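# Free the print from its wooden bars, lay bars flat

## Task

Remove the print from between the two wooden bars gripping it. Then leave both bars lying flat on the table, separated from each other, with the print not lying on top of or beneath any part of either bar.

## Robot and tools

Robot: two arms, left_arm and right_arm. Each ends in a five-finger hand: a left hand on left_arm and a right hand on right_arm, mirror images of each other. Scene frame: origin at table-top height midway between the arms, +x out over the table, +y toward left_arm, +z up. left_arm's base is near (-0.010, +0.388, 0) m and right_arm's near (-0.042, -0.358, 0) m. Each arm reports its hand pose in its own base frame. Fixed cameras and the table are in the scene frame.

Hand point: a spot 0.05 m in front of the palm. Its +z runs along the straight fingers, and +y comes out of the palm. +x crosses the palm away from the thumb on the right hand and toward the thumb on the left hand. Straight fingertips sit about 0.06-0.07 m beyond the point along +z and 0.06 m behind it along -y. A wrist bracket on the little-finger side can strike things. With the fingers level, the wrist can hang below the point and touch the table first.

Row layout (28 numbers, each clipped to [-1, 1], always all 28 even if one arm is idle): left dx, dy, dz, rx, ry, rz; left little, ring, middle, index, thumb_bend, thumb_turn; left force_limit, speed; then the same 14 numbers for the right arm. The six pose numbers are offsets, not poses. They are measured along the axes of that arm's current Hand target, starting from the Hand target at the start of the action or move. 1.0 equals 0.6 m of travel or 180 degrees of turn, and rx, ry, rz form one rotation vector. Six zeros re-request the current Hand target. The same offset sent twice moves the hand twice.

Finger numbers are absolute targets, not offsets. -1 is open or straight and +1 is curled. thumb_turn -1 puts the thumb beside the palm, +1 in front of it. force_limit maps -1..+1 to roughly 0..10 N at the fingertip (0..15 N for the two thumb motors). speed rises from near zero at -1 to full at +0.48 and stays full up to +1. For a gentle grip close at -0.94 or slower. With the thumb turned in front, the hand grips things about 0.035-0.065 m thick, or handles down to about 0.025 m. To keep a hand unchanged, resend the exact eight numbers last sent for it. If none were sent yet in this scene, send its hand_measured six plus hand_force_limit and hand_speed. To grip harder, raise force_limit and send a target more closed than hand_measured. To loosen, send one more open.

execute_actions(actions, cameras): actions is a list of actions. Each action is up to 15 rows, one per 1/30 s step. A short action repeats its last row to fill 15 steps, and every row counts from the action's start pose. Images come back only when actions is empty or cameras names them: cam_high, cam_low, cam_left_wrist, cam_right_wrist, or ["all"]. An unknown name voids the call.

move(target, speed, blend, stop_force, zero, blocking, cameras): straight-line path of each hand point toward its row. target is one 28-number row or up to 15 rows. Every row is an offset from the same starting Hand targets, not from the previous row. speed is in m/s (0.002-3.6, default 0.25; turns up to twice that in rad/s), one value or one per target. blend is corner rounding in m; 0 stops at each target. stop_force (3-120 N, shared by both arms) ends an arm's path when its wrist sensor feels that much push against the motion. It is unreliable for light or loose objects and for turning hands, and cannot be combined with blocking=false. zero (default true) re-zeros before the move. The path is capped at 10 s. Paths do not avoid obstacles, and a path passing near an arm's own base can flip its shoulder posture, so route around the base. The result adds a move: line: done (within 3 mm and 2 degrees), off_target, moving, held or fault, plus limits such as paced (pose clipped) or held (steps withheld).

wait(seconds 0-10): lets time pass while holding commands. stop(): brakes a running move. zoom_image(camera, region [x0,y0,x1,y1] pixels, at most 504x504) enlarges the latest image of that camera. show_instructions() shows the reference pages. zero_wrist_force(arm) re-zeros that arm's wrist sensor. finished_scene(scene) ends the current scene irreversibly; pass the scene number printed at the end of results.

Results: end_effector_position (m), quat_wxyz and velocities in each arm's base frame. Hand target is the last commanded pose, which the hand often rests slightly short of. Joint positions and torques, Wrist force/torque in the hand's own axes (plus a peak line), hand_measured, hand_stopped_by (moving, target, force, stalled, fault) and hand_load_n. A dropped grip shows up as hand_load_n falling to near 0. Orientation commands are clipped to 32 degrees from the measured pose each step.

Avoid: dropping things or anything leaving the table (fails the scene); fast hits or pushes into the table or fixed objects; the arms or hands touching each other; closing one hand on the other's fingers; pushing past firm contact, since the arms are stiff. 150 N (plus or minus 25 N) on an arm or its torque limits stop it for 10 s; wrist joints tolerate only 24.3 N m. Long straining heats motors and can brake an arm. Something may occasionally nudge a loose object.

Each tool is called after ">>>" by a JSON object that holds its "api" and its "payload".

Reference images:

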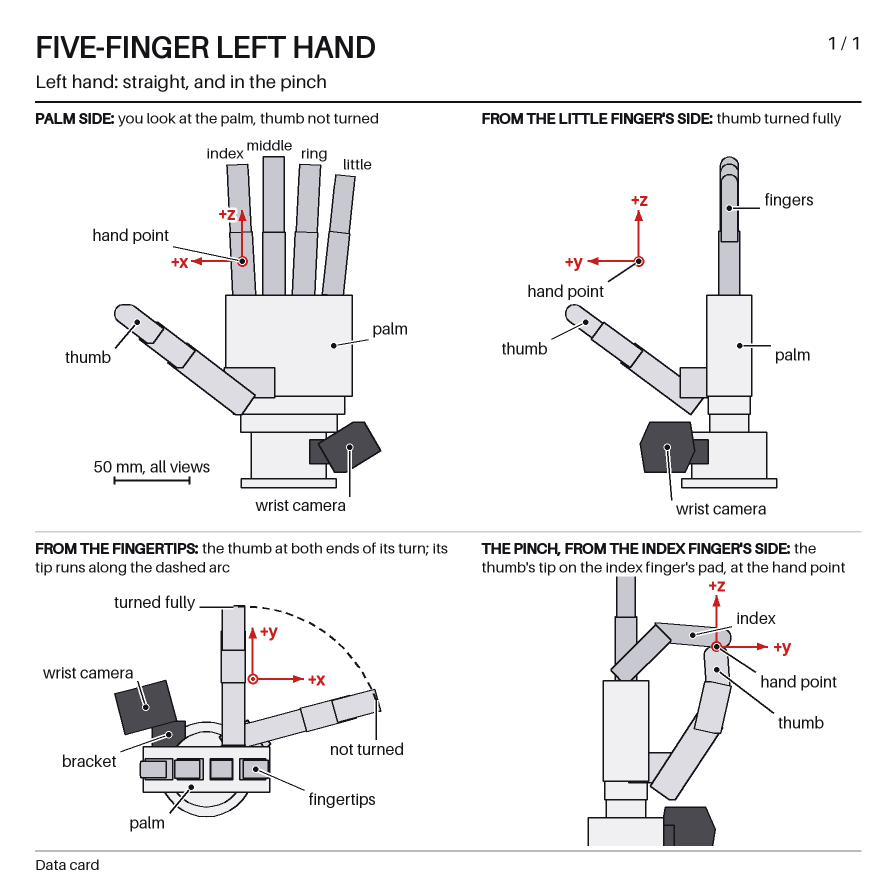

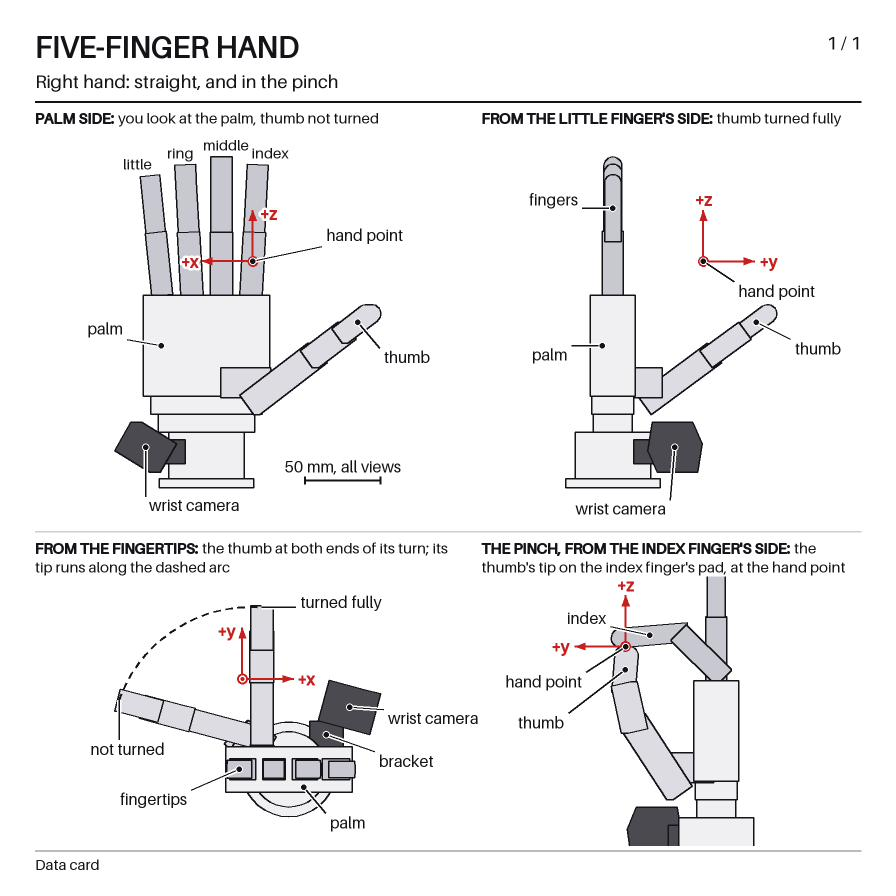

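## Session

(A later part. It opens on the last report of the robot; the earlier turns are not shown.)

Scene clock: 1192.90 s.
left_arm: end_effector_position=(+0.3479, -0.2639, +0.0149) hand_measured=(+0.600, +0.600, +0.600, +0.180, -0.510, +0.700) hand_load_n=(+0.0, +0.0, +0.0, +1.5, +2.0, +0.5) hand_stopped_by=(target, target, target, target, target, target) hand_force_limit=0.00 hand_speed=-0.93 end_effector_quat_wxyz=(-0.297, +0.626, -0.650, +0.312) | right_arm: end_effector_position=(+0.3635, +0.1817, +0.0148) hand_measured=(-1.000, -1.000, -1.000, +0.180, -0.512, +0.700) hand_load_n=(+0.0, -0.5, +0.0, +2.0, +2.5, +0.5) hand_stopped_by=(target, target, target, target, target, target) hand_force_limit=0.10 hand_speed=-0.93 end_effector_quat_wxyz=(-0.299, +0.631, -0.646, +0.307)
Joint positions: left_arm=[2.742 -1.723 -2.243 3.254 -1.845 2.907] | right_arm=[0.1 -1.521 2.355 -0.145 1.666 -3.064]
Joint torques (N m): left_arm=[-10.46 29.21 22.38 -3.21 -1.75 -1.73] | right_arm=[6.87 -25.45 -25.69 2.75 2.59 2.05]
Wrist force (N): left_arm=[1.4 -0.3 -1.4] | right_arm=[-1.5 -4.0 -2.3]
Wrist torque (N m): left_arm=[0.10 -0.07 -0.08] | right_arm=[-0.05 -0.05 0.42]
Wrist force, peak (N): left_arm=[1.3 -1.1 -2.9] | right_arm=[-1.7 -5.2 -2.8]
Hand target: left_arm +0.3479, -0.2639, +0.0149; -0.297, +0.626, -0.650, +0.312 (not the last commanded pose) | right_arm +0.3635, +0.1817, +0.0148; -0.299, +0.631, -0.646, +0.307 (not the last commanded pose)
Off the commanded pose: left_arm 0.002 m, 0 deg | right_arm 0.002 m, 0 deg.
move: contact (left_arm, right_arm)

>>> {"api": "move", "payload": {"target": [0,-0.00039,-0.00031,0,0,0,0.6,0.6,0.6,0.18,-0.4,0.7,-0.15,-0.95,0,-0.00039,-0.00031,0,0,0,-1,-1,-1,0.18,-0.4,0.7,-0.15,-0.95], "speed": 0.01, "cameras": ["cam_right_wrist","cam_left_wrist"]}}

>>> {"api": "zoom_image", "payload": {"camera": "cam_right_wrist", "region": [290, 270, 400, 380]}}

Scene clock: 1198.10 s.
left_arm: end_effector_position=(+0.3479, -0.2639, +0.0152) hand_measured=(+0.600, +0.600, +0.600, +0.180, -0.492, +0.700) hand_load_n=(+0.0, +0.0, +0.0, +5.0, +6.0, +1.0) hand_stopped_by=(target, target, target, target, force, target) hand_force_limit=-0.15 hand_speed=-0.95 end_effector_quat_wxyz=(-0.297, +0.626, -0.650, +0.312) | right_arm: end_effector_position=(+0.3635, +0.1817, +0.0151) hand_measured=(-1.000, -1.000, -1.000, +0.180, -0.498, +0.700) hand_load_n=(+0.0, +0.0, +0.0, +5.0, +5.5, +1.0) hand_stopped_by=(target, target, target, target, force, target) hand_force_limit=-0.15 hand_speed=-0.95 end_effector_quat_wxyz=(-0.299, +0.631, -0.646, +0.307)
Joint positions: left_arm=[2.742 -1.723 -2.243 3.253 -1.845 2.907] | right_arm=[0.1 -1.522 2.355 -0.144 1.666 -3.064]
Joint torques (N m): left_arm=[-6.16 28.95 24.19 -3.13 -0.84 -1.11] | right_arm=[5.94 -25.3 -26.04 2.65 2.51 1.91]
Wrist force (N): left_arm=[2.3 1.2 -0.9] | right_arm=[-2.4 -1.4 -1.0]
Wrist torque (N m): left_arm=[0.20 -0.14 -0.07] | right_arm=[0.06 0.02 0.42]
Wrist force, peak (N): left_arm=[1.9 -0.4 -2.0] | right_arm=[-1.8 -4.1 -2.6]
Hand target: left_arm +0.3479, -0.2639, +0.0152; -0.297, +0.626, -0.650, +0.312 | right_arm +0.3635, +0.1817, +0.0151; -0.299, +0.631, -0.646, +0.307
Off the commanded pose: left_arm 0.000 m, 0 deg | right_arm 0.000 m, 0 deg.
move: done
Images, in order (width x height): cam_left_wrist 616x616, cam_right_wrist 616x616.

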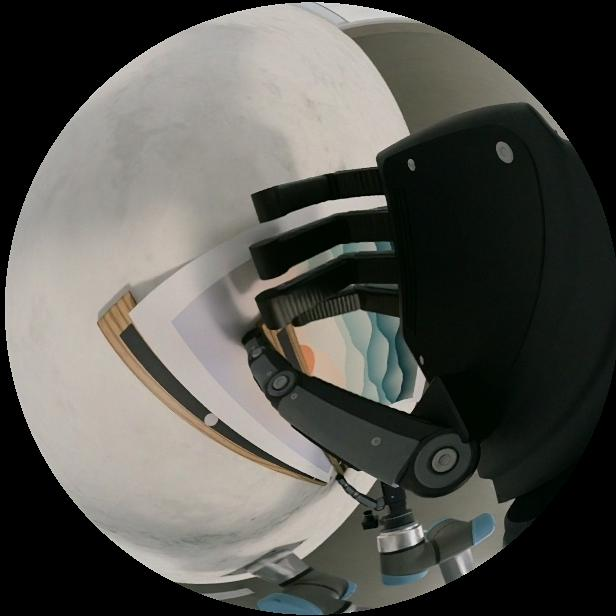

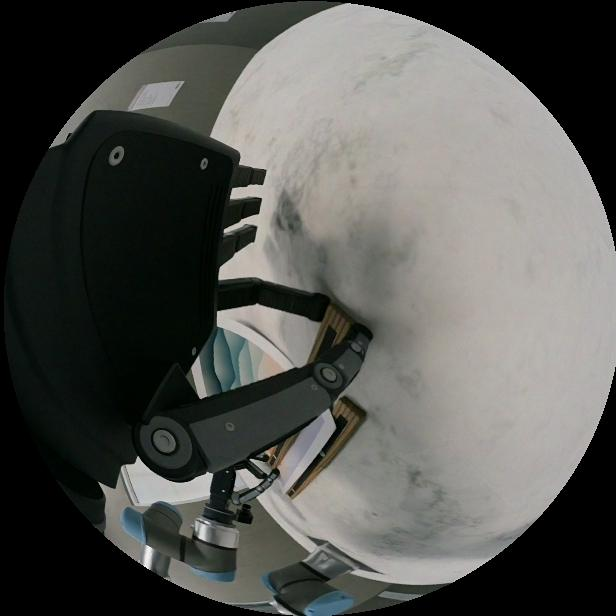

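Scaled by 4.582 from the camera's 616x616 image, which has a finer 880x880 frame.

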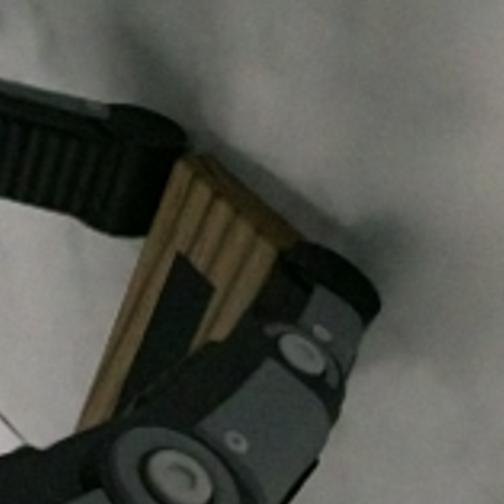

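Good side contact now. Lift 5 mm as a check.

>>> {"api": "move", "payload": {"target": [0,-0.0065,-0.0052,0,0,0,0.6,0.6,0.6,0.18,-0.4,0.7,-0.15,-0.95,0,-0.0065,-0.0052,0,0,0,-1,-1,-1,0.18,-0.4,0.7,-0.15,-0.95], "speed": 0.01}}

Scene clock: 1201.07 s.
left_arm: end_effector_position=(+0.3479, -0.2639, +0.0201) hand_measured=(+0.600, +0.600, +0.600, +0.180, -0.492, +0.700) hand_load_n=(+0.0, +0.0, +0.0, +6.0, +5.5, +1.0) hand_stopped_by=(target, target, target, target, force, target) hand_force_limit=-0.15 hand_speed=-0.95 end_effector_quat_wxyz=(-0.297, +0.626, -0.650, +0.312) | right_arm: end_effector_position=(+0.3635, +0.1817, +0.0200) hand_measured=(-1.000, -1.000, -1.000, +0.180, -0.498, +0.700) hand_load_n=(+0.0, +0.0, +0.0, +5.5, +5.5, +1.0) hand_stopped_by=(target, target, target, target, force, target) hand_force_limit=-0.15 hand_speed=-0.95 end_effector_quat_wxyz=(-0.299, +0.631, -0.646, +0.307)
Joint positions: left_arm=[2.742 -1.712 -2.238 3.237 -1.845 2.907] | right_arm=[0.1 -1.534 2.349 -0.126 1.666 -3.064]
Joint torques (N m): left_arm=[13.88 29.09 24.55 -2.92 1.01 1.71] | right_arm=[1.64 -24.96 -26.26 2.29 1.67 1.61]
Wrist force (N): left_arm=[1.9 1.6 0.0] | right_arm=[-2.3 -0.9 -0.8]
Wrist torque (N m): left_arm=[0.20 -0.08 -0.09] | right_arm=[0.12 0.01 0.43]
Wrist force, peak (N): left_arm=[2.2 1.8 -0.4] | right_arm=[-2.6 -1.5 -0.6]
Hand target: left_arm +0.3479, -0.2639, +0.0202; -0.297, +0.626, -0.650, +0.312 | right_arm +0.3635, +0.1817, +0.0201; -0.299, +0.631, -0.646, +0.307
Off the commanded pose: left_arm 0.000 m, 0 deg | right_arm 0.000 m, 0 deg.
move: done

>>> {"api": "move", "payload": {"target": [[0,-0.0453,-0.0367,0,0,0,0.6,0.6,0.6,0.18,-0.4,0.7,-0.15,-0.95,0,-0.0453,-0.0367,0,0,0,-1,-1,-1,0.18,-0.4,0.7,-0.15,-0.95],[0,0.091,-0.205,0,0,0,0.6,0.6,0.6,0.18,-0.4,0.7,-0.15,-0.95,0,0.091,-0.205,0,0,0,-1,-1,-1,0.18,-0.4,0.7,-0.15,-0.95]], "speed": [0.03, 0.06], "cameras": ["cam_high","cam_left_wrist","cam_right_wrist"]}}

>>> {"api": "zoom_image", "payload": {"camera": "cam_high", "region": [280, 110, 480, 290]}}

Scene clock: 1209.87 s.
left_arm: end_effector_position=(+0.2181, -0.2585, +0.0552) hand_measured=(+0.600, +0.600, +0.600, +0.180, -0.492, +0.700) hand_load_n=(+0.0, +0.0, +0.0, +5.5, +5.5, +0.5) hand_stopped_by=(target, target, target, target, force, target) hand_force_limit=-0.15 hand_speed=-0.95 end_effector_quat_wxyz=(-0.297, +0.626, -0.650, +0.312) | right_arm: end_effector_position=(+0.2338, +0.1848, +0.0555) hand_measured=(-1.000, -1.000, -1.000, +0.180, -0.498, +0.700) hand_load_n=(+0.0, -0.5, +0.0, +5.5, +5.5, +0.0) hand_stopped_by=(target, target, target, target, force, target) hand_force_limit=-0.15 hand_speed=-0.95 end_effector_quat_wxyz=(-0.299, +0.631, -0.646, +0.307)
Joint positions: left_arm=[2.469 -1.477 -2.376 3.066 -2.045 2.707] | right_arm=[0.253 -1.909 2.526 0.086 1.784 -2.964]
Joint torques (N m): left_arm=[-14.07 19.54 1.14 -3.11 -1.99 -2.12] | right_arm=[6.6 -10.18 -7.26 2.76 2.61 2.5]
Wrist force (N): left_arm=[-0.1 1.4 -0.6] | right_arm=[0.1 -1.5 -0.6]
Wrist torque (N m): left_arm=[0.19 -0.13 0.04] | right_arm=[0.06 -0.04 0.24]
Wrist force, peak (N): left_arm=[2.7 1.8 -0.1] | right_arm=[-3.1 -1.2 -0.6]
Hand target: left_arm +0.2181, -0.2585, +0.0552; -0.297, +0.626, -0.650, +0.312 | right_arm +0.2338, +0.1848, +0.0555; -0.299, +0.631, -0.646, +0.307
Off the commanded pose: left_arm 0.000 m, 0 deg | right_arm 0.000 m, 0 deg.
move: done
Images, in order (width x height): cam_high 672x504, cam_left_wrist 616x616, cam_right_wrist 616x616.

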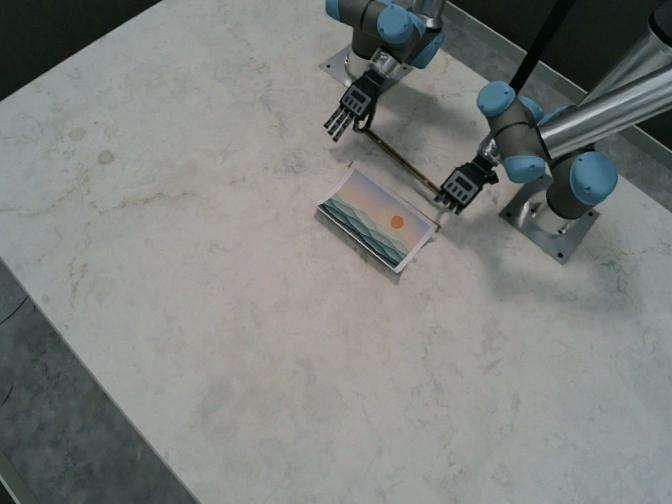

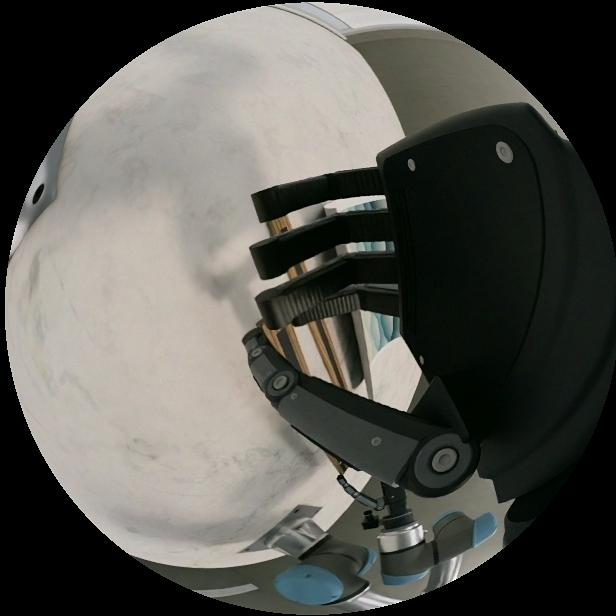

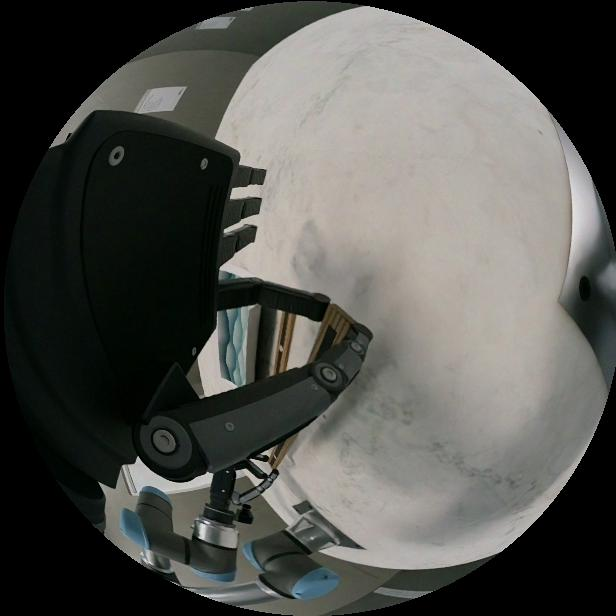

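Scaled by 2.520 from the camera's 672x504 image, which has a finer 960x720 frame.

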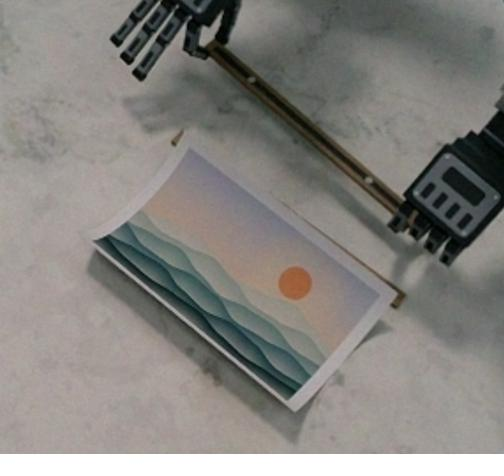

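>>> {"api": "move", "payload": {"target": [0,0.0453,0.0367,0,0,0,0.6,0.6,0.6,0.18,-0.4,0.7,-0.15,-0.95,0,0.0453,0.0367,0,0,0,-1,-1,-1,0.18,-0.4,0.7,-0.15,-0.95], "speed": 0.05}}

>>> {"api": "move", "payload": {"target": [0,0.0084,0.0068,0,0,0,0.6,0.6,0.6,0.18,-0.4,0.7,-0.15,-0.95,0,0.0088,0.0071,0,0,0,-1,-1,-1,0.18,-0.4,0.7,-0.15,-0.95], "speed": 0.006, "stop_force": 3}}

Scene clock: 1213.57 s.
left_arm: end_effector_position=(+0.2181, -0.2586, +0.0203) hand_measured=(+0.600, +0.600, +0.600, +0.180, -0.492, +0.700) hand_load_n=(+0.0, +0.0, +0.0, +5.5, +5.5, -0.5) hand_stopped_by=(target, target, target, target, force, target) hand_force_limit=-0.15 hand_speed=-0.95 end_effector_quat_wxyz=(-0.297, +0.626, -0.650, +0.312) | right_arm: end_effector_position=(+0.2336, +0.1847, +0.0206) hand_measured=(-1.000, -1.000, -1.000, +0.180, -0.498, +0.700) hand_load_n=(+0.0, +0.0, +0.0, +5.5, +5.0, +0.0) hand_stopped_by=(target, target, target, target, force, target) hand_force_limit=-0.15 hand_speed=-0.95 end_effector_quat_wxyz=(-0.299, +0.631, -0.646, +0.307)
Joint positions: left_arm=[2.468 -1.562 -2.422 3.197 -2.046 2.706] | right_arm=[0.253 -1.814 2.586 -0.068 1.784 -2.964]
Joint torques (N m): left_arm=[-12.18 4.82 -0.48 2.23 -1.78 -1.05] | right_arm=[6.77 7.82 -4.01 -1.8 1.99 2.43]
Wrist force (N): left_arm=[-0.8 1.4 -0.6] | right_arm=[0.5 -1.2 -0.7]
Wrist torque (N m): left_arm=[0.21 -0.10 0.03] | right_arm=[0.12 -0.05 0.26]
Wrist force, peak (N): left_arm=[1.7 2.1 -0.3] | right_arm=[-2.1 -1.3 -0.8]
Hand target: left_arm +0.2181, -0.2586, +0.0202; -0.297, +0.626, -0.650, +0.312 | right_arm +0.2336, +0.1848, +0.0206; -0.299, +0.631, -0.646, +0.307
Off the commanded pose: left_arm 0.000 m, 0 deg | right_arm 0.000 m, 0 deg.
move: done

Scene clock: 1215.83 s.
left_arm: end_effector_position=(+0.2181, -0.2587, +0.0148) hand_measured=(+0.600, +0.600, +0.600, +0.180, -0.492, +0.700) hand_load_n=(+0.0, +0.0, +0.0, +4.5, +6.0, -0.5) hand_stopped_by=(target, target, target, target, force, target) hand_force_limit=-0.15 hand_speed=-0.95 end_effector_quat_wxyz=(-0.297, +0.626, -0.650, +0.312) | right_arm: end_effector_position=(+0.2336, +0.1847, +0.0147) hand_measured=(-1.000, -1.000, -1.000, +0.180, -0.498, +0.700) hand_load_n=(+0.0, +0.0, +0.0, +5.0, +5.0, -0.5) hand_stopped_by=(target, target, target, target, force, target) hand_force_limit=-0.15 hand_speed=-0.95 end_effector_quat_wxyz=(-0.299, +0.631, -0.646, +0.307)
Joint positions: left_arm=[2.468 -1.577 -2.428 3.218 -2.046 2.706] | right_arm=[0.253 -1.795 2.595 -0.096 1.784 -2.964]
Joint torques (N m): left_arm=[-11 21.65 23.13 -2.99 0.97 -1.45] | right_arm=[5.77 -12.28 -25.87 2.41 1.54 0.48]
Wrist force (N): left_arm=[-0.2 -0.9 -1.5] | right_arm=[-0.8 -5.1 -3.3]
Wrist torque (N m): left_arm=[0.15 -0.12 0.04] | right_arm=[-0.07 -0.03 0.24]
Wrist force, peak (N): left_arm=[-1.3 -3.6 -4.1] | right_arm=[-0.8 -8.9 -5.0]
Hand target: left_arm +0.2181, -0.2587, +0.0148; -0.297, +0.626, -0.650, +0.312 (not the last commanded pose) | right_arm +0.2336, +0.1847, +0.0147; -0.299, +0.631, -0.646, +0.307 (not the last commanded pose)
Off the commanded pose: left_arm 0.001 m, 0 deg | right_arm 0.001 m, 0 deg.
move: contact (left_arm, right_arm)

>>> {"api": "move", "payload": {"target": [[0,-0.0004,-0.0003,0,0,0,0.6,0.6,0.6,0.18,-0.525,0.7,-0.15,-0.9,0,-0.0006,-0.0005,0,0,0,-1,-1,-1,0.18,-0.525,0.7,-0.15,-0.9],[0,-0.0026,-0.0021,0,0,0,0.6,0.6,0.6,0.18,-0.525,0.7,-0.15,-0.9,0,-0.0026,-0.0021,0,0,0,-1,-1,-1,0.18,-0.525,0.7,-0.15,-0.9],[0,-0.0047,0.0005,0,0,0,0.6,0.6,0.6,0.18,-0.62,0.7,-0.15,-0.6,0,-0.0047,0.0005,0,0,0,-1,-1,-1,0.18,-0.62,0.7,-0.15,-0.6],[0,-0.0824,-0.0624,0,0,0,0.6,0.6,0.6,0.18,-0.62,0.7,-0.15,-0.6,0,-0.0824,-0.0624,0,0,0,-1,-1,-1,0.18,-0.62,0.7,-0.15,-0.6]], "speed": [0.01,0.01,0.01,0.1], "cameras": ["cam_high","cam_low","cam_left_wrist","cam_right_wrist"]}}

>>> {"api": "zoom_image", "payload": {"camera": "cam_high", "region": [280, 100, 480, 280]}}

Scene clock: 1224.80 s.
left_arm: end_effector_position=(+0.2201, -0.2585, +0.0768) hand_measured=(+0.600, +0.600, +0.600, +0.180, -0.620, +0.700) hand_load_n=(+0.0, +0.0, +0.0, +0.0, +0.0, +0.0) hand_stopped_by=(target, target, target, target, target, target) hand_force_limit=-0.15 hand_speed=-0.60 end_effector_quat_wxyz=(-0.297, +0.626, -0.651, +0.312) | right_arm: end_effector_position=(+0.2359, +0.1847, +0.0766) hand_measured=(-1.000, -1.000, -1.000, +0.180, -0.620, +0.700) hand_load_n=(+0.0, +0.0, +0.0, +0.5, +0.0, +0.0) hand_stopped_by=(target, target, target, target, target, target) hand_force_limit=-0.15 hand_speed=-0.60 end_effector_quat_wxyz=(-0.299, +0.631, -0.646, +0.307)
Joint positions: left_arm=[2.476 -1.433 -2.341 2.99 -2.041 2.712] | right_arm=[0.248 -1.95 2.485 0.168 1.781 -2.967]
Joint torques (N m): left_arm=[13.49 19.37 26.66 -3.28 1.03 -1.9] | right_arm=[-9.38 -10.8 -30.17 2.33 -2.18 -2.2]
Wrist force (N): left_arm=[0.8 1.3 -0.8] | right_arm=[-1.0 -1.6 -0.7]
Wrist torque (N m): left_arm=[0.19 -0.08 -0.15] | right_arm=[0.10 -0.08 0.43]
Wrist force, peak (N): left_arm=[1.3 2.0 -0.1] | right_arm=[-0.7 -5.2 -3.4]
Hand target: left_arm +0.2201, -0.2585, +0.0768; -0.297, +0.626, -0.650, +0.312 | right_arm +0.2359, +0.1847, +0.0766; -0.299, +0.631, -0.646, +0.307
Off the commanded pose: left_arm 0.000 m, 0 deg | right_arm 0.000 m, 0 deg.
move: done

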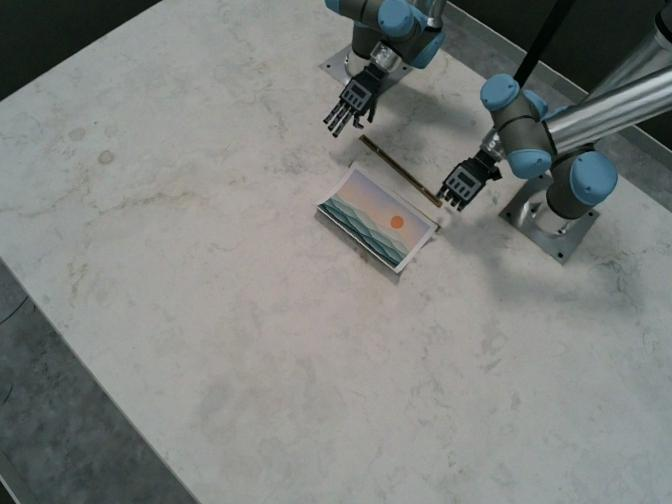

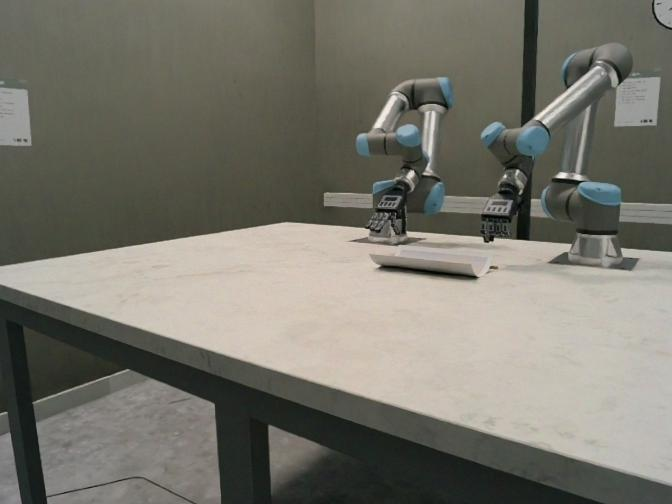

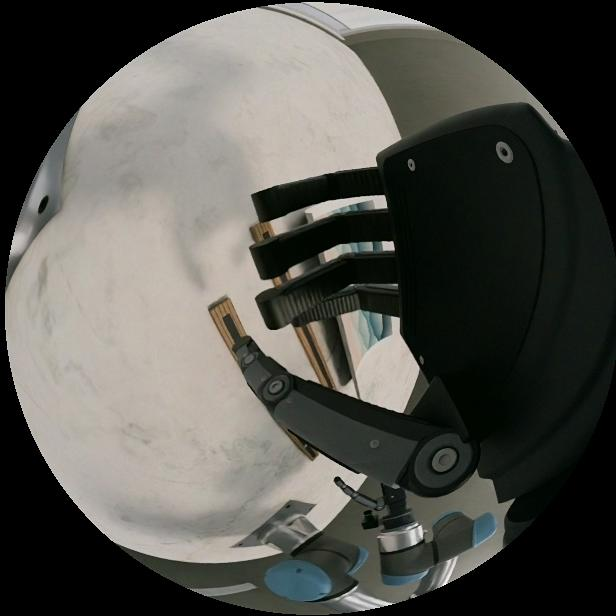

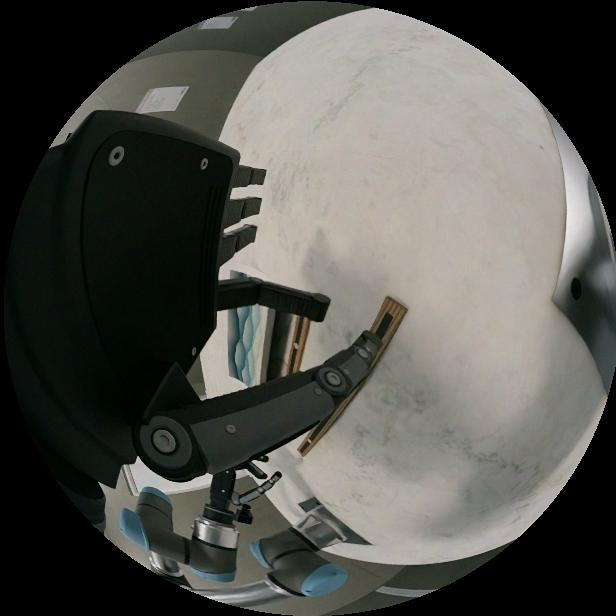

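Scaled by 2.520 from the camera's 672x504 image, which has a finer 960x720 frame.

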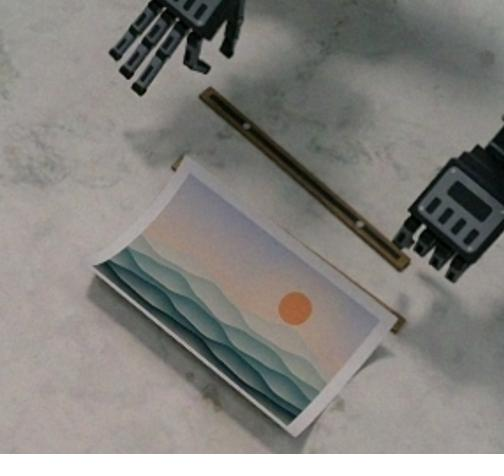

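>>> {"api": "zoom_image", "payload": {"camera": "cam_low", "region": [340, 220, 520, 300]}}

>>> {"api": "zoom_image", "payload": {"camera": "cam_high", "region": [340, 150, 450, 240]}}

>>> {"api": "zoom_image", "payload": {"camera": "cam_left_wrist", "region": [200, 180, 430, 480]}}

Scaled by 2.800 from the camera's 672x504 image, which has a finer 960x720 frame.

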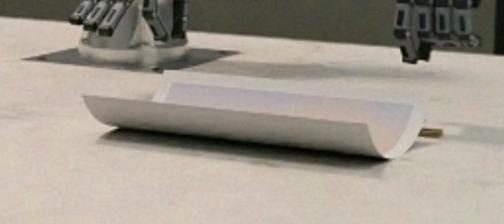

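Scaled by 4.582 from the camera's 672x504 image, which has a finer 960x720 frame.

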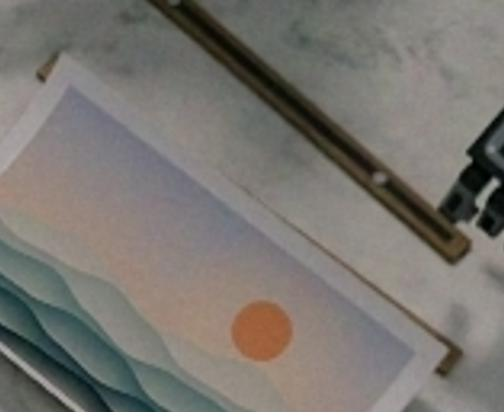

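Scaled by 1.680 from the camera's 616x616 image, which has a finer 880x880 frame.

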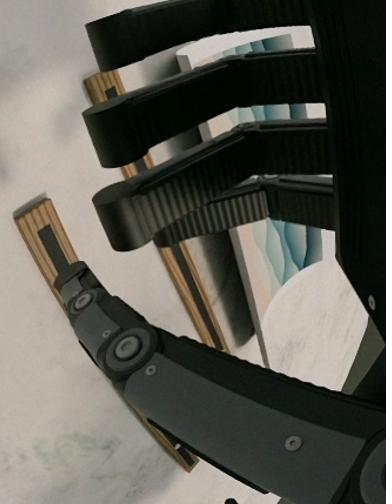

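>>> {"api": "move", "payload": {"target": [0.0917,0.0629,-0.0777,0,0,0,-1,-1,-1,-1,0.8,1,-0.3,-0.2,-0.1875,0.0629,-0.0777,0,0,0,-1,-1,-1,-1,0.8,1,-0.3,-0.2], "speed": 0.08, "cameras": ["cam_high","cam_low","cam_left_wrist","cam_right_wrist"]}}

>>> {"api": "zoom_image", "payload": {"camera": "cam_low", "region": [340, 170, 540, 300]}}

Scene clock: 1257.20 s.
left_arm: end_effector_position=(+0.1780, -0.2941, +0.0770) hand_measured=(-1.000, -1.000, -1.000, -1.000, +0.800, +1.000) hand_load_n=(+0.0, +0.0, +0.0, +0.0, +0.0, +0.0) hand_stopped_by=(target, target, target, target, target, target) hand_force_limit=-0.30 hand_speed=-0.20 end_effector_quat_wxyz=(-0.296, +0.625, -0.651, +0.312) | right_arm: end_effector_position=(+0.1971, +0.2618, +0.0768) hand_measured=(-1.000, -1.000, -1.000, -1.000, +0.800, +1.000) hand_load_n=(+0.0, +0.0, +0.0, +0.0, +0.0, +0.0) hand_stopped_by=(target, target, target, target, target, target) hand_force_limit=-0.30 hand_speed=-0.20 end_effector_quat_wxyz=(-0.301, +0.633, -0.645, +0.305)
Joint positions: left_arm=[2.206 -1.552 -2.264 2.906 -2.219 2.475] | right_arm=[0.8 -1.66 2.319 0.214 2.171 -2.546]
Joint torques (N m): left_arm=[14.14 22.49 0.28 1.49 0.73 1.96] | right_arm=[-9.88 -23.55 -4.28 -1 -1.63 -2.34]
Wrist force (N): left_arm=[0.8 1.2 -0.4] | right_arm=[-1.2 -1.6 -0.6]
Wrist torque (N m): left_arm=[0.18 -0.08 -0.18] | right_arm=[0.03 -0.03 0.41]
Wrist force, peak (N): left_arm=[1.7 2.2 -1.6] | right_arm=[-3.3 -0.6 -0.9]
Hand target: left_arm +0.1780, -0.2941, +0.0770; -0.296, +0.625, -0.651, +0.312 (not the last commanded pose) | right_arm +0.1971, +0.2618, +0.0768; -0.301, +0.633, -0.645, +0.305 (not the last commanded pose)
Off the commanded pose: left_arm 0.026 m, 0 deg | right_arm 0.041 m, 0 deg.
move: held (left_arm, right_arm; a check stopped the path); limits=held
pose unreachable (left arm): on one or more control steps of this call, first in action 0 (counted from 0), this arm could not follow its commanded pose, so it was not sent that pose on those steps. It may still have moved: this result reports where it is.
cause: moving toward the commanded pose would bring a part of the arm too close to another arm (a part of this arm just beyond joint 4 (wrist 1) and a part of the right arm just beyond its joint 4 (wrist 1), along the way the arms are being sent, or toward where that arm still pushes).
pose unreachable (right arm): on one or more control steps of this call, first in action 0 (counted from 0), this arm could not follow its commanded pose, so it was not sent that pose on those steps. It may still have moved: this result reports where it is.
cause: moving toward the commanded pose would bring a part of the arm too close to another arm (a part of this arm just beyond joint 4 (wrist 1) and a part of the left arm just beyond its joint 4 (wrist 1), along the way the arms are being sent, or toward where that arm still pushes).

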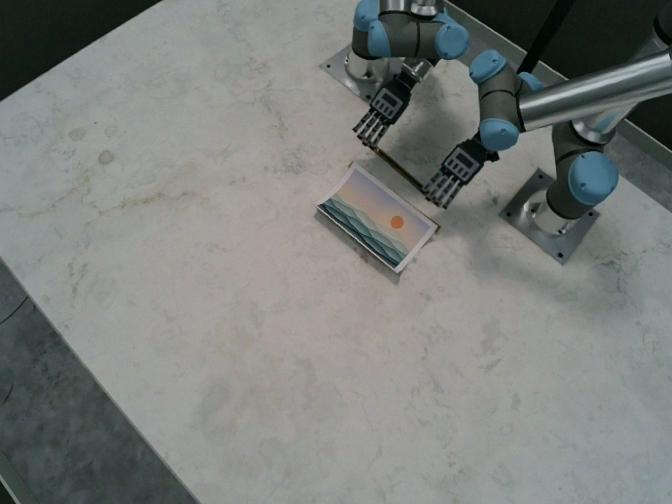

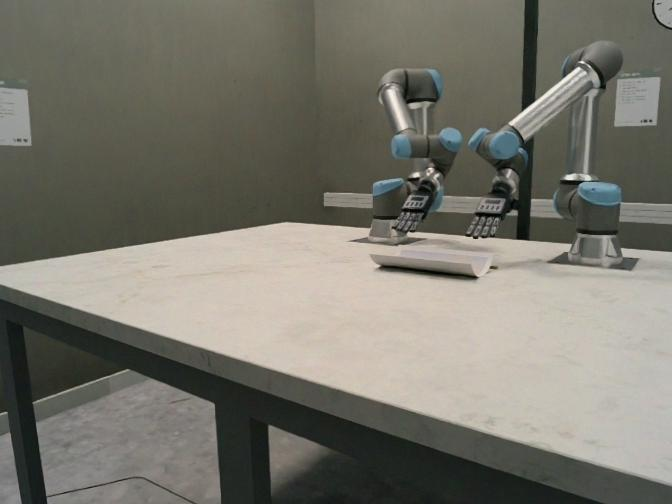

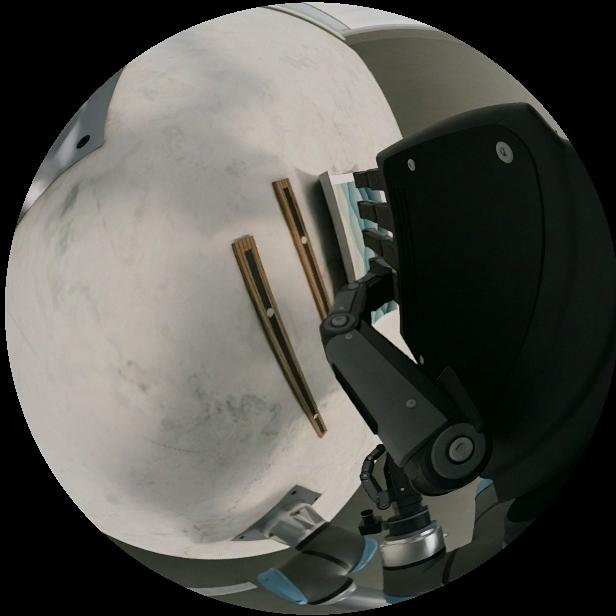

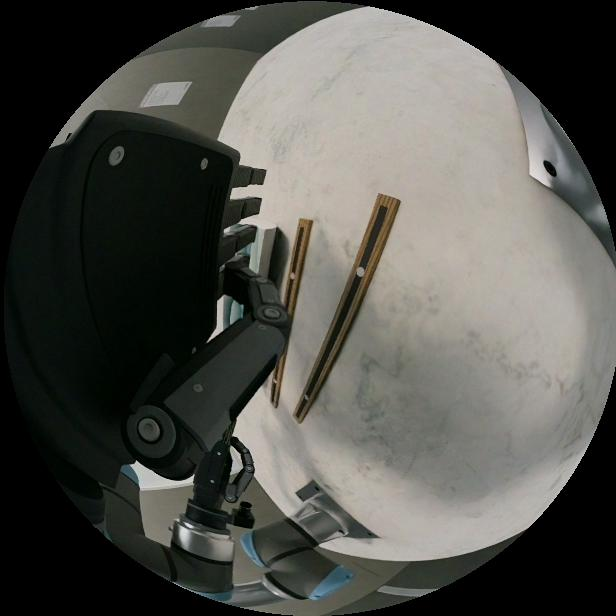

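Scaled by 2.520 from the camera's 672x504 image, which has a finer 960x720 frame.

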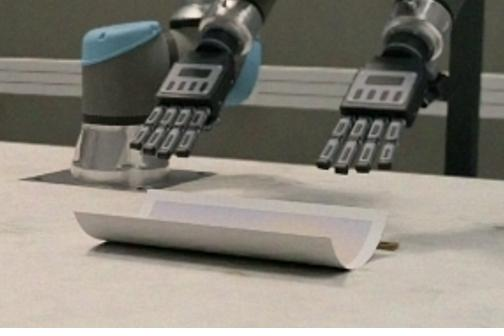

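>>> {"api": "move", "payload": {"target": [[0,0.0738,0.0598,0,0,0,-1,-1,-1,-1,0.8,1,-0.3,-0.2,0,0.0738,0.0598,0,0,0,-1,-1,-1,-1,0.8,1,-0.3,-0.2],[0,0.0476,0.0922,0,0,0,-1,-1,-1,-1,0.8,1,-0.3,-0.2,0,0.0424,0.0986,0,0,0,-1,-1,-1,-1,0.8,1,-0.3,-0.2]], "speed": [0.08, 0.04], "cameras": ["cam_high","cam_low","cam_left_wrist","cam_right_wrist"]}}

>>> {"api": "zoom_image", "payload": {"camera": "cam_low", "region": [340, 170, 540, 300]}}

>>> {"api": "zoom_image", "payload": {"camera": "cam_left_wrist", "region": [220, 130, 440, 350]}}

Scene clock: 1271.93 s.
left_arm: end_effector_position=(+0.2029, -0.2954, +0.0200) hand_measured=(-1.000, -1.000, -1.000, -1.000, +0.800, +1.000) hand_load_n=(+0.0, +0.0, +0.0, +0.0, +0.0, +0.0) hand_stopped_by=(target, target, target, target, target, target) hand_force_limit=-0.30 hand_speed=-0.20 end_effector_quat_wxyz=(-0.296, +0.625, -0.651, +0.312) | right_arm: end_effector_position=(+0.2268, +0.2614, +0.0197) hand_measured=(-1.000, -1.000, -1.000, -1.000, +0.800, +1.000) hand_load_n=(+0.0, +0.0, +0.0, -0.5, +0.0, +0.0) hand_stopped_by=(target, target, target, target, target, target) hand_force_limit=-0.30 hand_speed=-0.20 end_effector_quat_wxyz=(-0.301, +0.633, -0.645, +0.305)
Joint positions: left_arm=[2.29 -1.674 -2.324 3.134 -2.166 2.555] | right_arm=[0.697 -1.528 2.379 -0.027 2.103 -2.637]
Joint torques (N m): left_arm=[12.12 26.34 23.03 1.65 0.87 2.1] | right_arm=[-7.89 -6.18 -25.81 -1.28 -1.89 -2.21]
Wrist force (N): left_arm=[0.9 1.1 -0.9] | right_arm=[-1.1 -1.5 -0.3]
Wrist torque (N m): left_arm=[0.17 -0.07 -0.17] | right_arm=[0.02 -0.05 0.45]
Wrist force, peak (N): left_arm=[1.0 1.8 -0.7] | right_arm=[-1.4 -2.1 -0.6]
Hand target: left_arm +0.2029, -0.2954, +0.0200; -0.296, +0.625, -0.651, +0.312 | right_arm +0.2268, +0.2614, +0.0197; -0.301, +0.633, -0.645, +0.305
Off the commanded pose: left_arm 0.000 m, 0 deg | right_arm 0.000 m, 0 deg.
move: done

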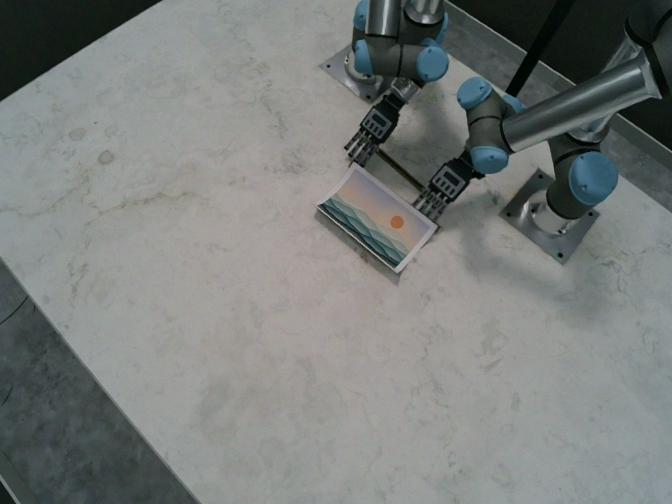

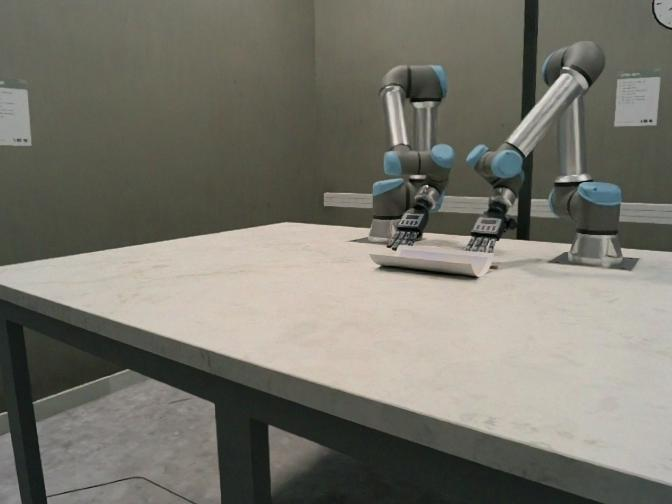

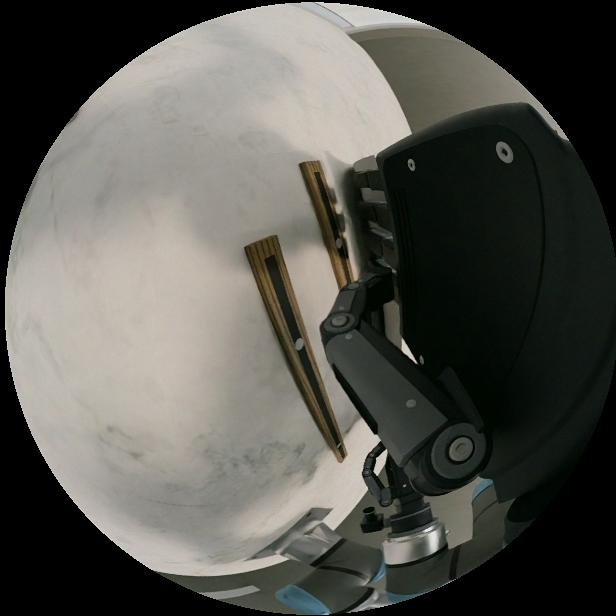

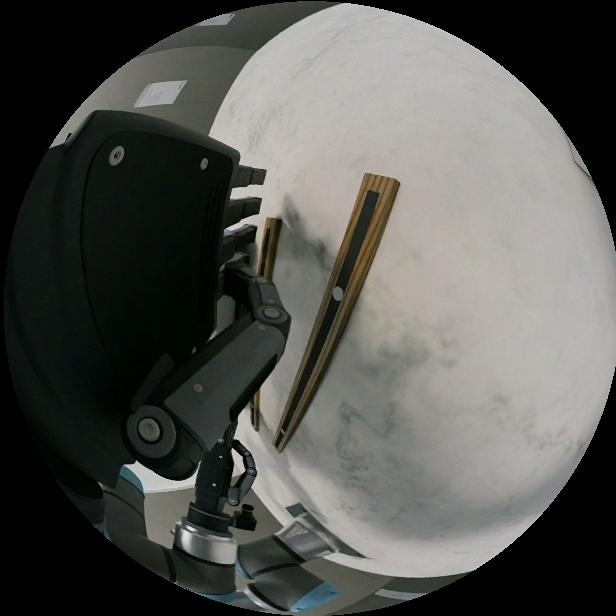

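Scaled by 2.520 from the camera's 672x504 image, which has a finer 960x720 frame.

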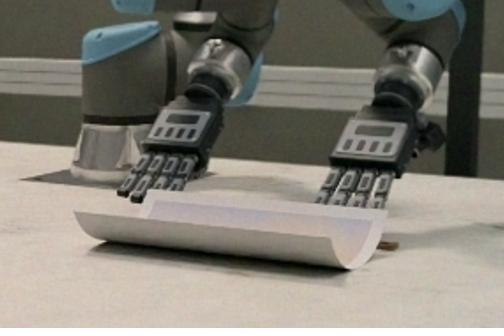

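Scaled by 2.291 from the camera's 616x616 image, which has a finer 880x880 frame.

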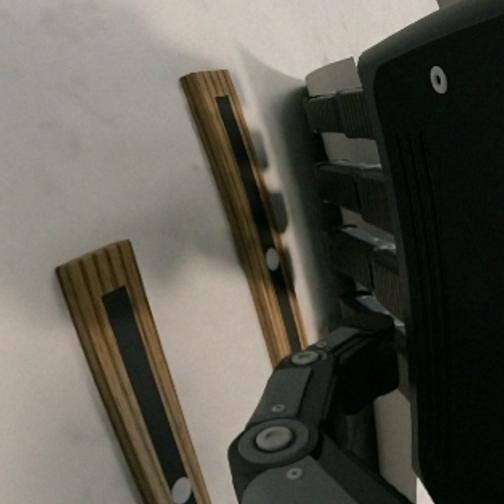

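>>> {"api": "move", "payload": {"target": [0,-0.0314,0.0388,0,0,0,-1,-1,-1,-1,0.8,1,-0.3,-0.2,0,-0.0314,0.0388,0,0,0,-1,-1,-1,-1,0.8,1,-0.3,-0.2], "speed": 0.03, "cameras": ["cam_high","cam_low","cam_left_wrist"]}}

>>> {"api": "zoom_image", "payload": {"camera": "cam_low", "region": [340, 170, 540, 300]}}

>>> {"api": "zoom_image", "payload": {"camera": "cam_high", "region": [280, 100, 480, 280]}}

Scene clock: 1275.97 s.
left_arm: end_effector_position=(+0.2328, -0.2967, +0.0199) hand_measured=(-1.000, -1.000, -1.000, -1.000, +0.800, +1.000) hand_load_n=(+0.0, +0.0, +0.0, +0.0, +0.0, +0.0) hand_stopped_by=(target, target, target, target, target, target) hand_force_limit=-0.30 hand_speed=-0.20 end_effector_quat_wxyz=(-0.296, +0.625, -0.651, +0.312) | right_arm: end_effector_position=(+0.2567, +0.2608, +0.0196) hand_measured=(-1.000, -1.000, -1.000, -1.000, +0.800, +1.000) hand_load_n=(+0.0, +0.0, +0.0, +0.0, +0.0, +0.0) hand_stopped_by=(target, target, target, target, target, target) hand_force_limit=-0.30 hand_speed=-0.20 end_effector_quat_wxyz=(-0.301, +0.633, -0.645, +0.305)
Joint positions: left_arm=[2.38 -1.681 -2.304 3.164 -2.106 2.635] | right_arm=[0.608 -1.514 2.354 -0.052 2.041 -2.71]
Joint torques (N m): left_arm=[13.81 9.21 23.12 1.53 0.58 1.92] | right_arm=[-12.08 -5.78 -26.74 -1.01 -2.18 -2.19]
Wrist force (N): left_arm=[0.6 1.5 -0.4] | right_arm=[-1.4 -1.4 -0.4]
Wrist torque (N m): left_arm=[0.23 0.01 -0.19] | right_arm=[0.05 -0.02 0.39]
Wrist force, peak (N): left_arm=[0.9 1.7 -0.9] | right_arm=[-1.4 -1.8 -0.5]
Hand target: left_arm +0.2329, -0.2967, +0.0199; -0.296, +0.625, -0.651, +0.312 | right_arm +0.2568, +0.2608, +0.0196; -0.301, +0.633, -0.645, +0.305
Off the commanded pose: left_arm 0.000 m, 0 deg | right_arm 0.000 m, 0 deg.
move: done
Images, in order (width x height): cam_high 672x504, cam_low 672x504, cam_left_wrist 616x616.

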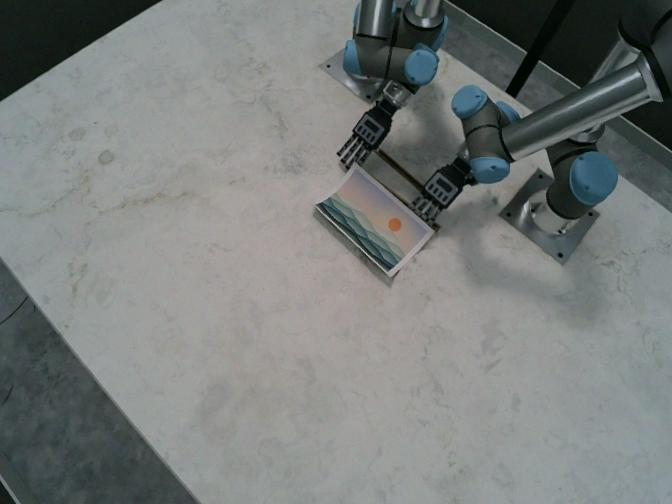

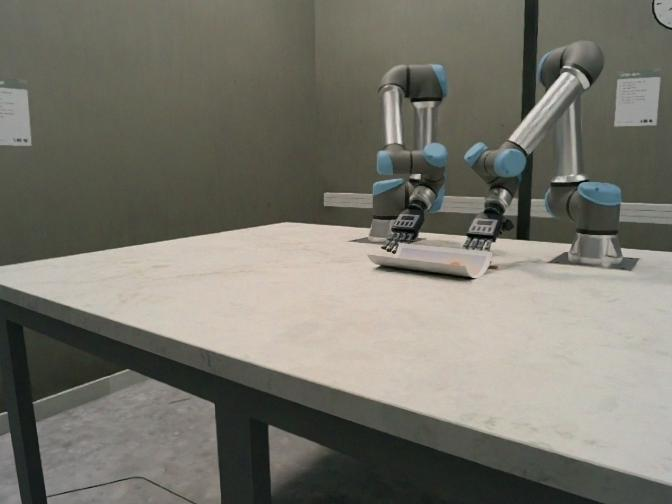

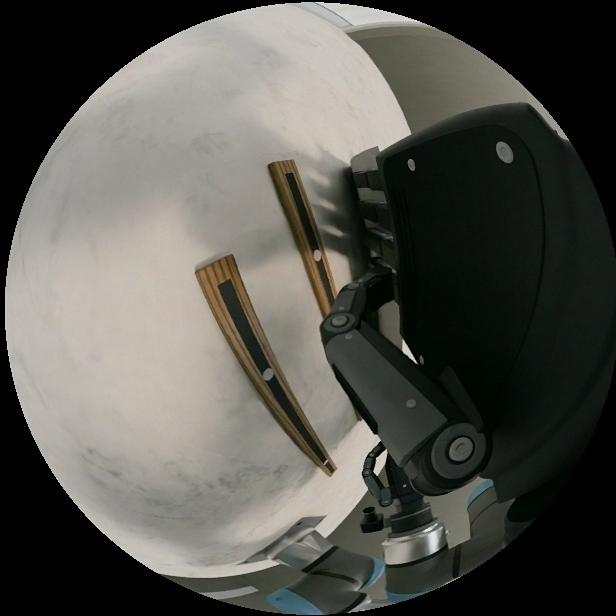

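Scaled by 2.520 from the camera's 672x504 image, which has a finer 960x720 frame.

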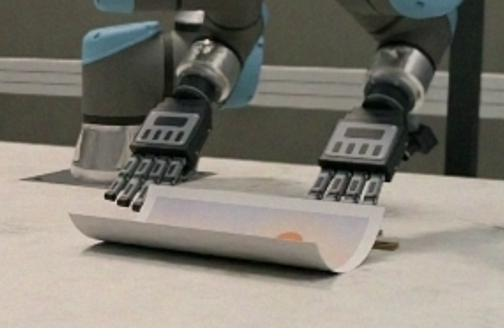

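Scaled by 2.520 from the camera's 672x504 image, which has a finer 960x720 frame.

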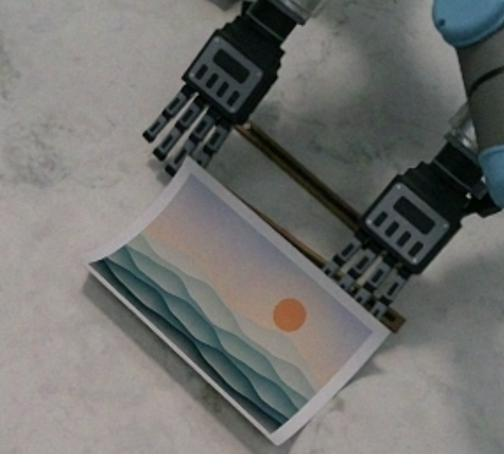

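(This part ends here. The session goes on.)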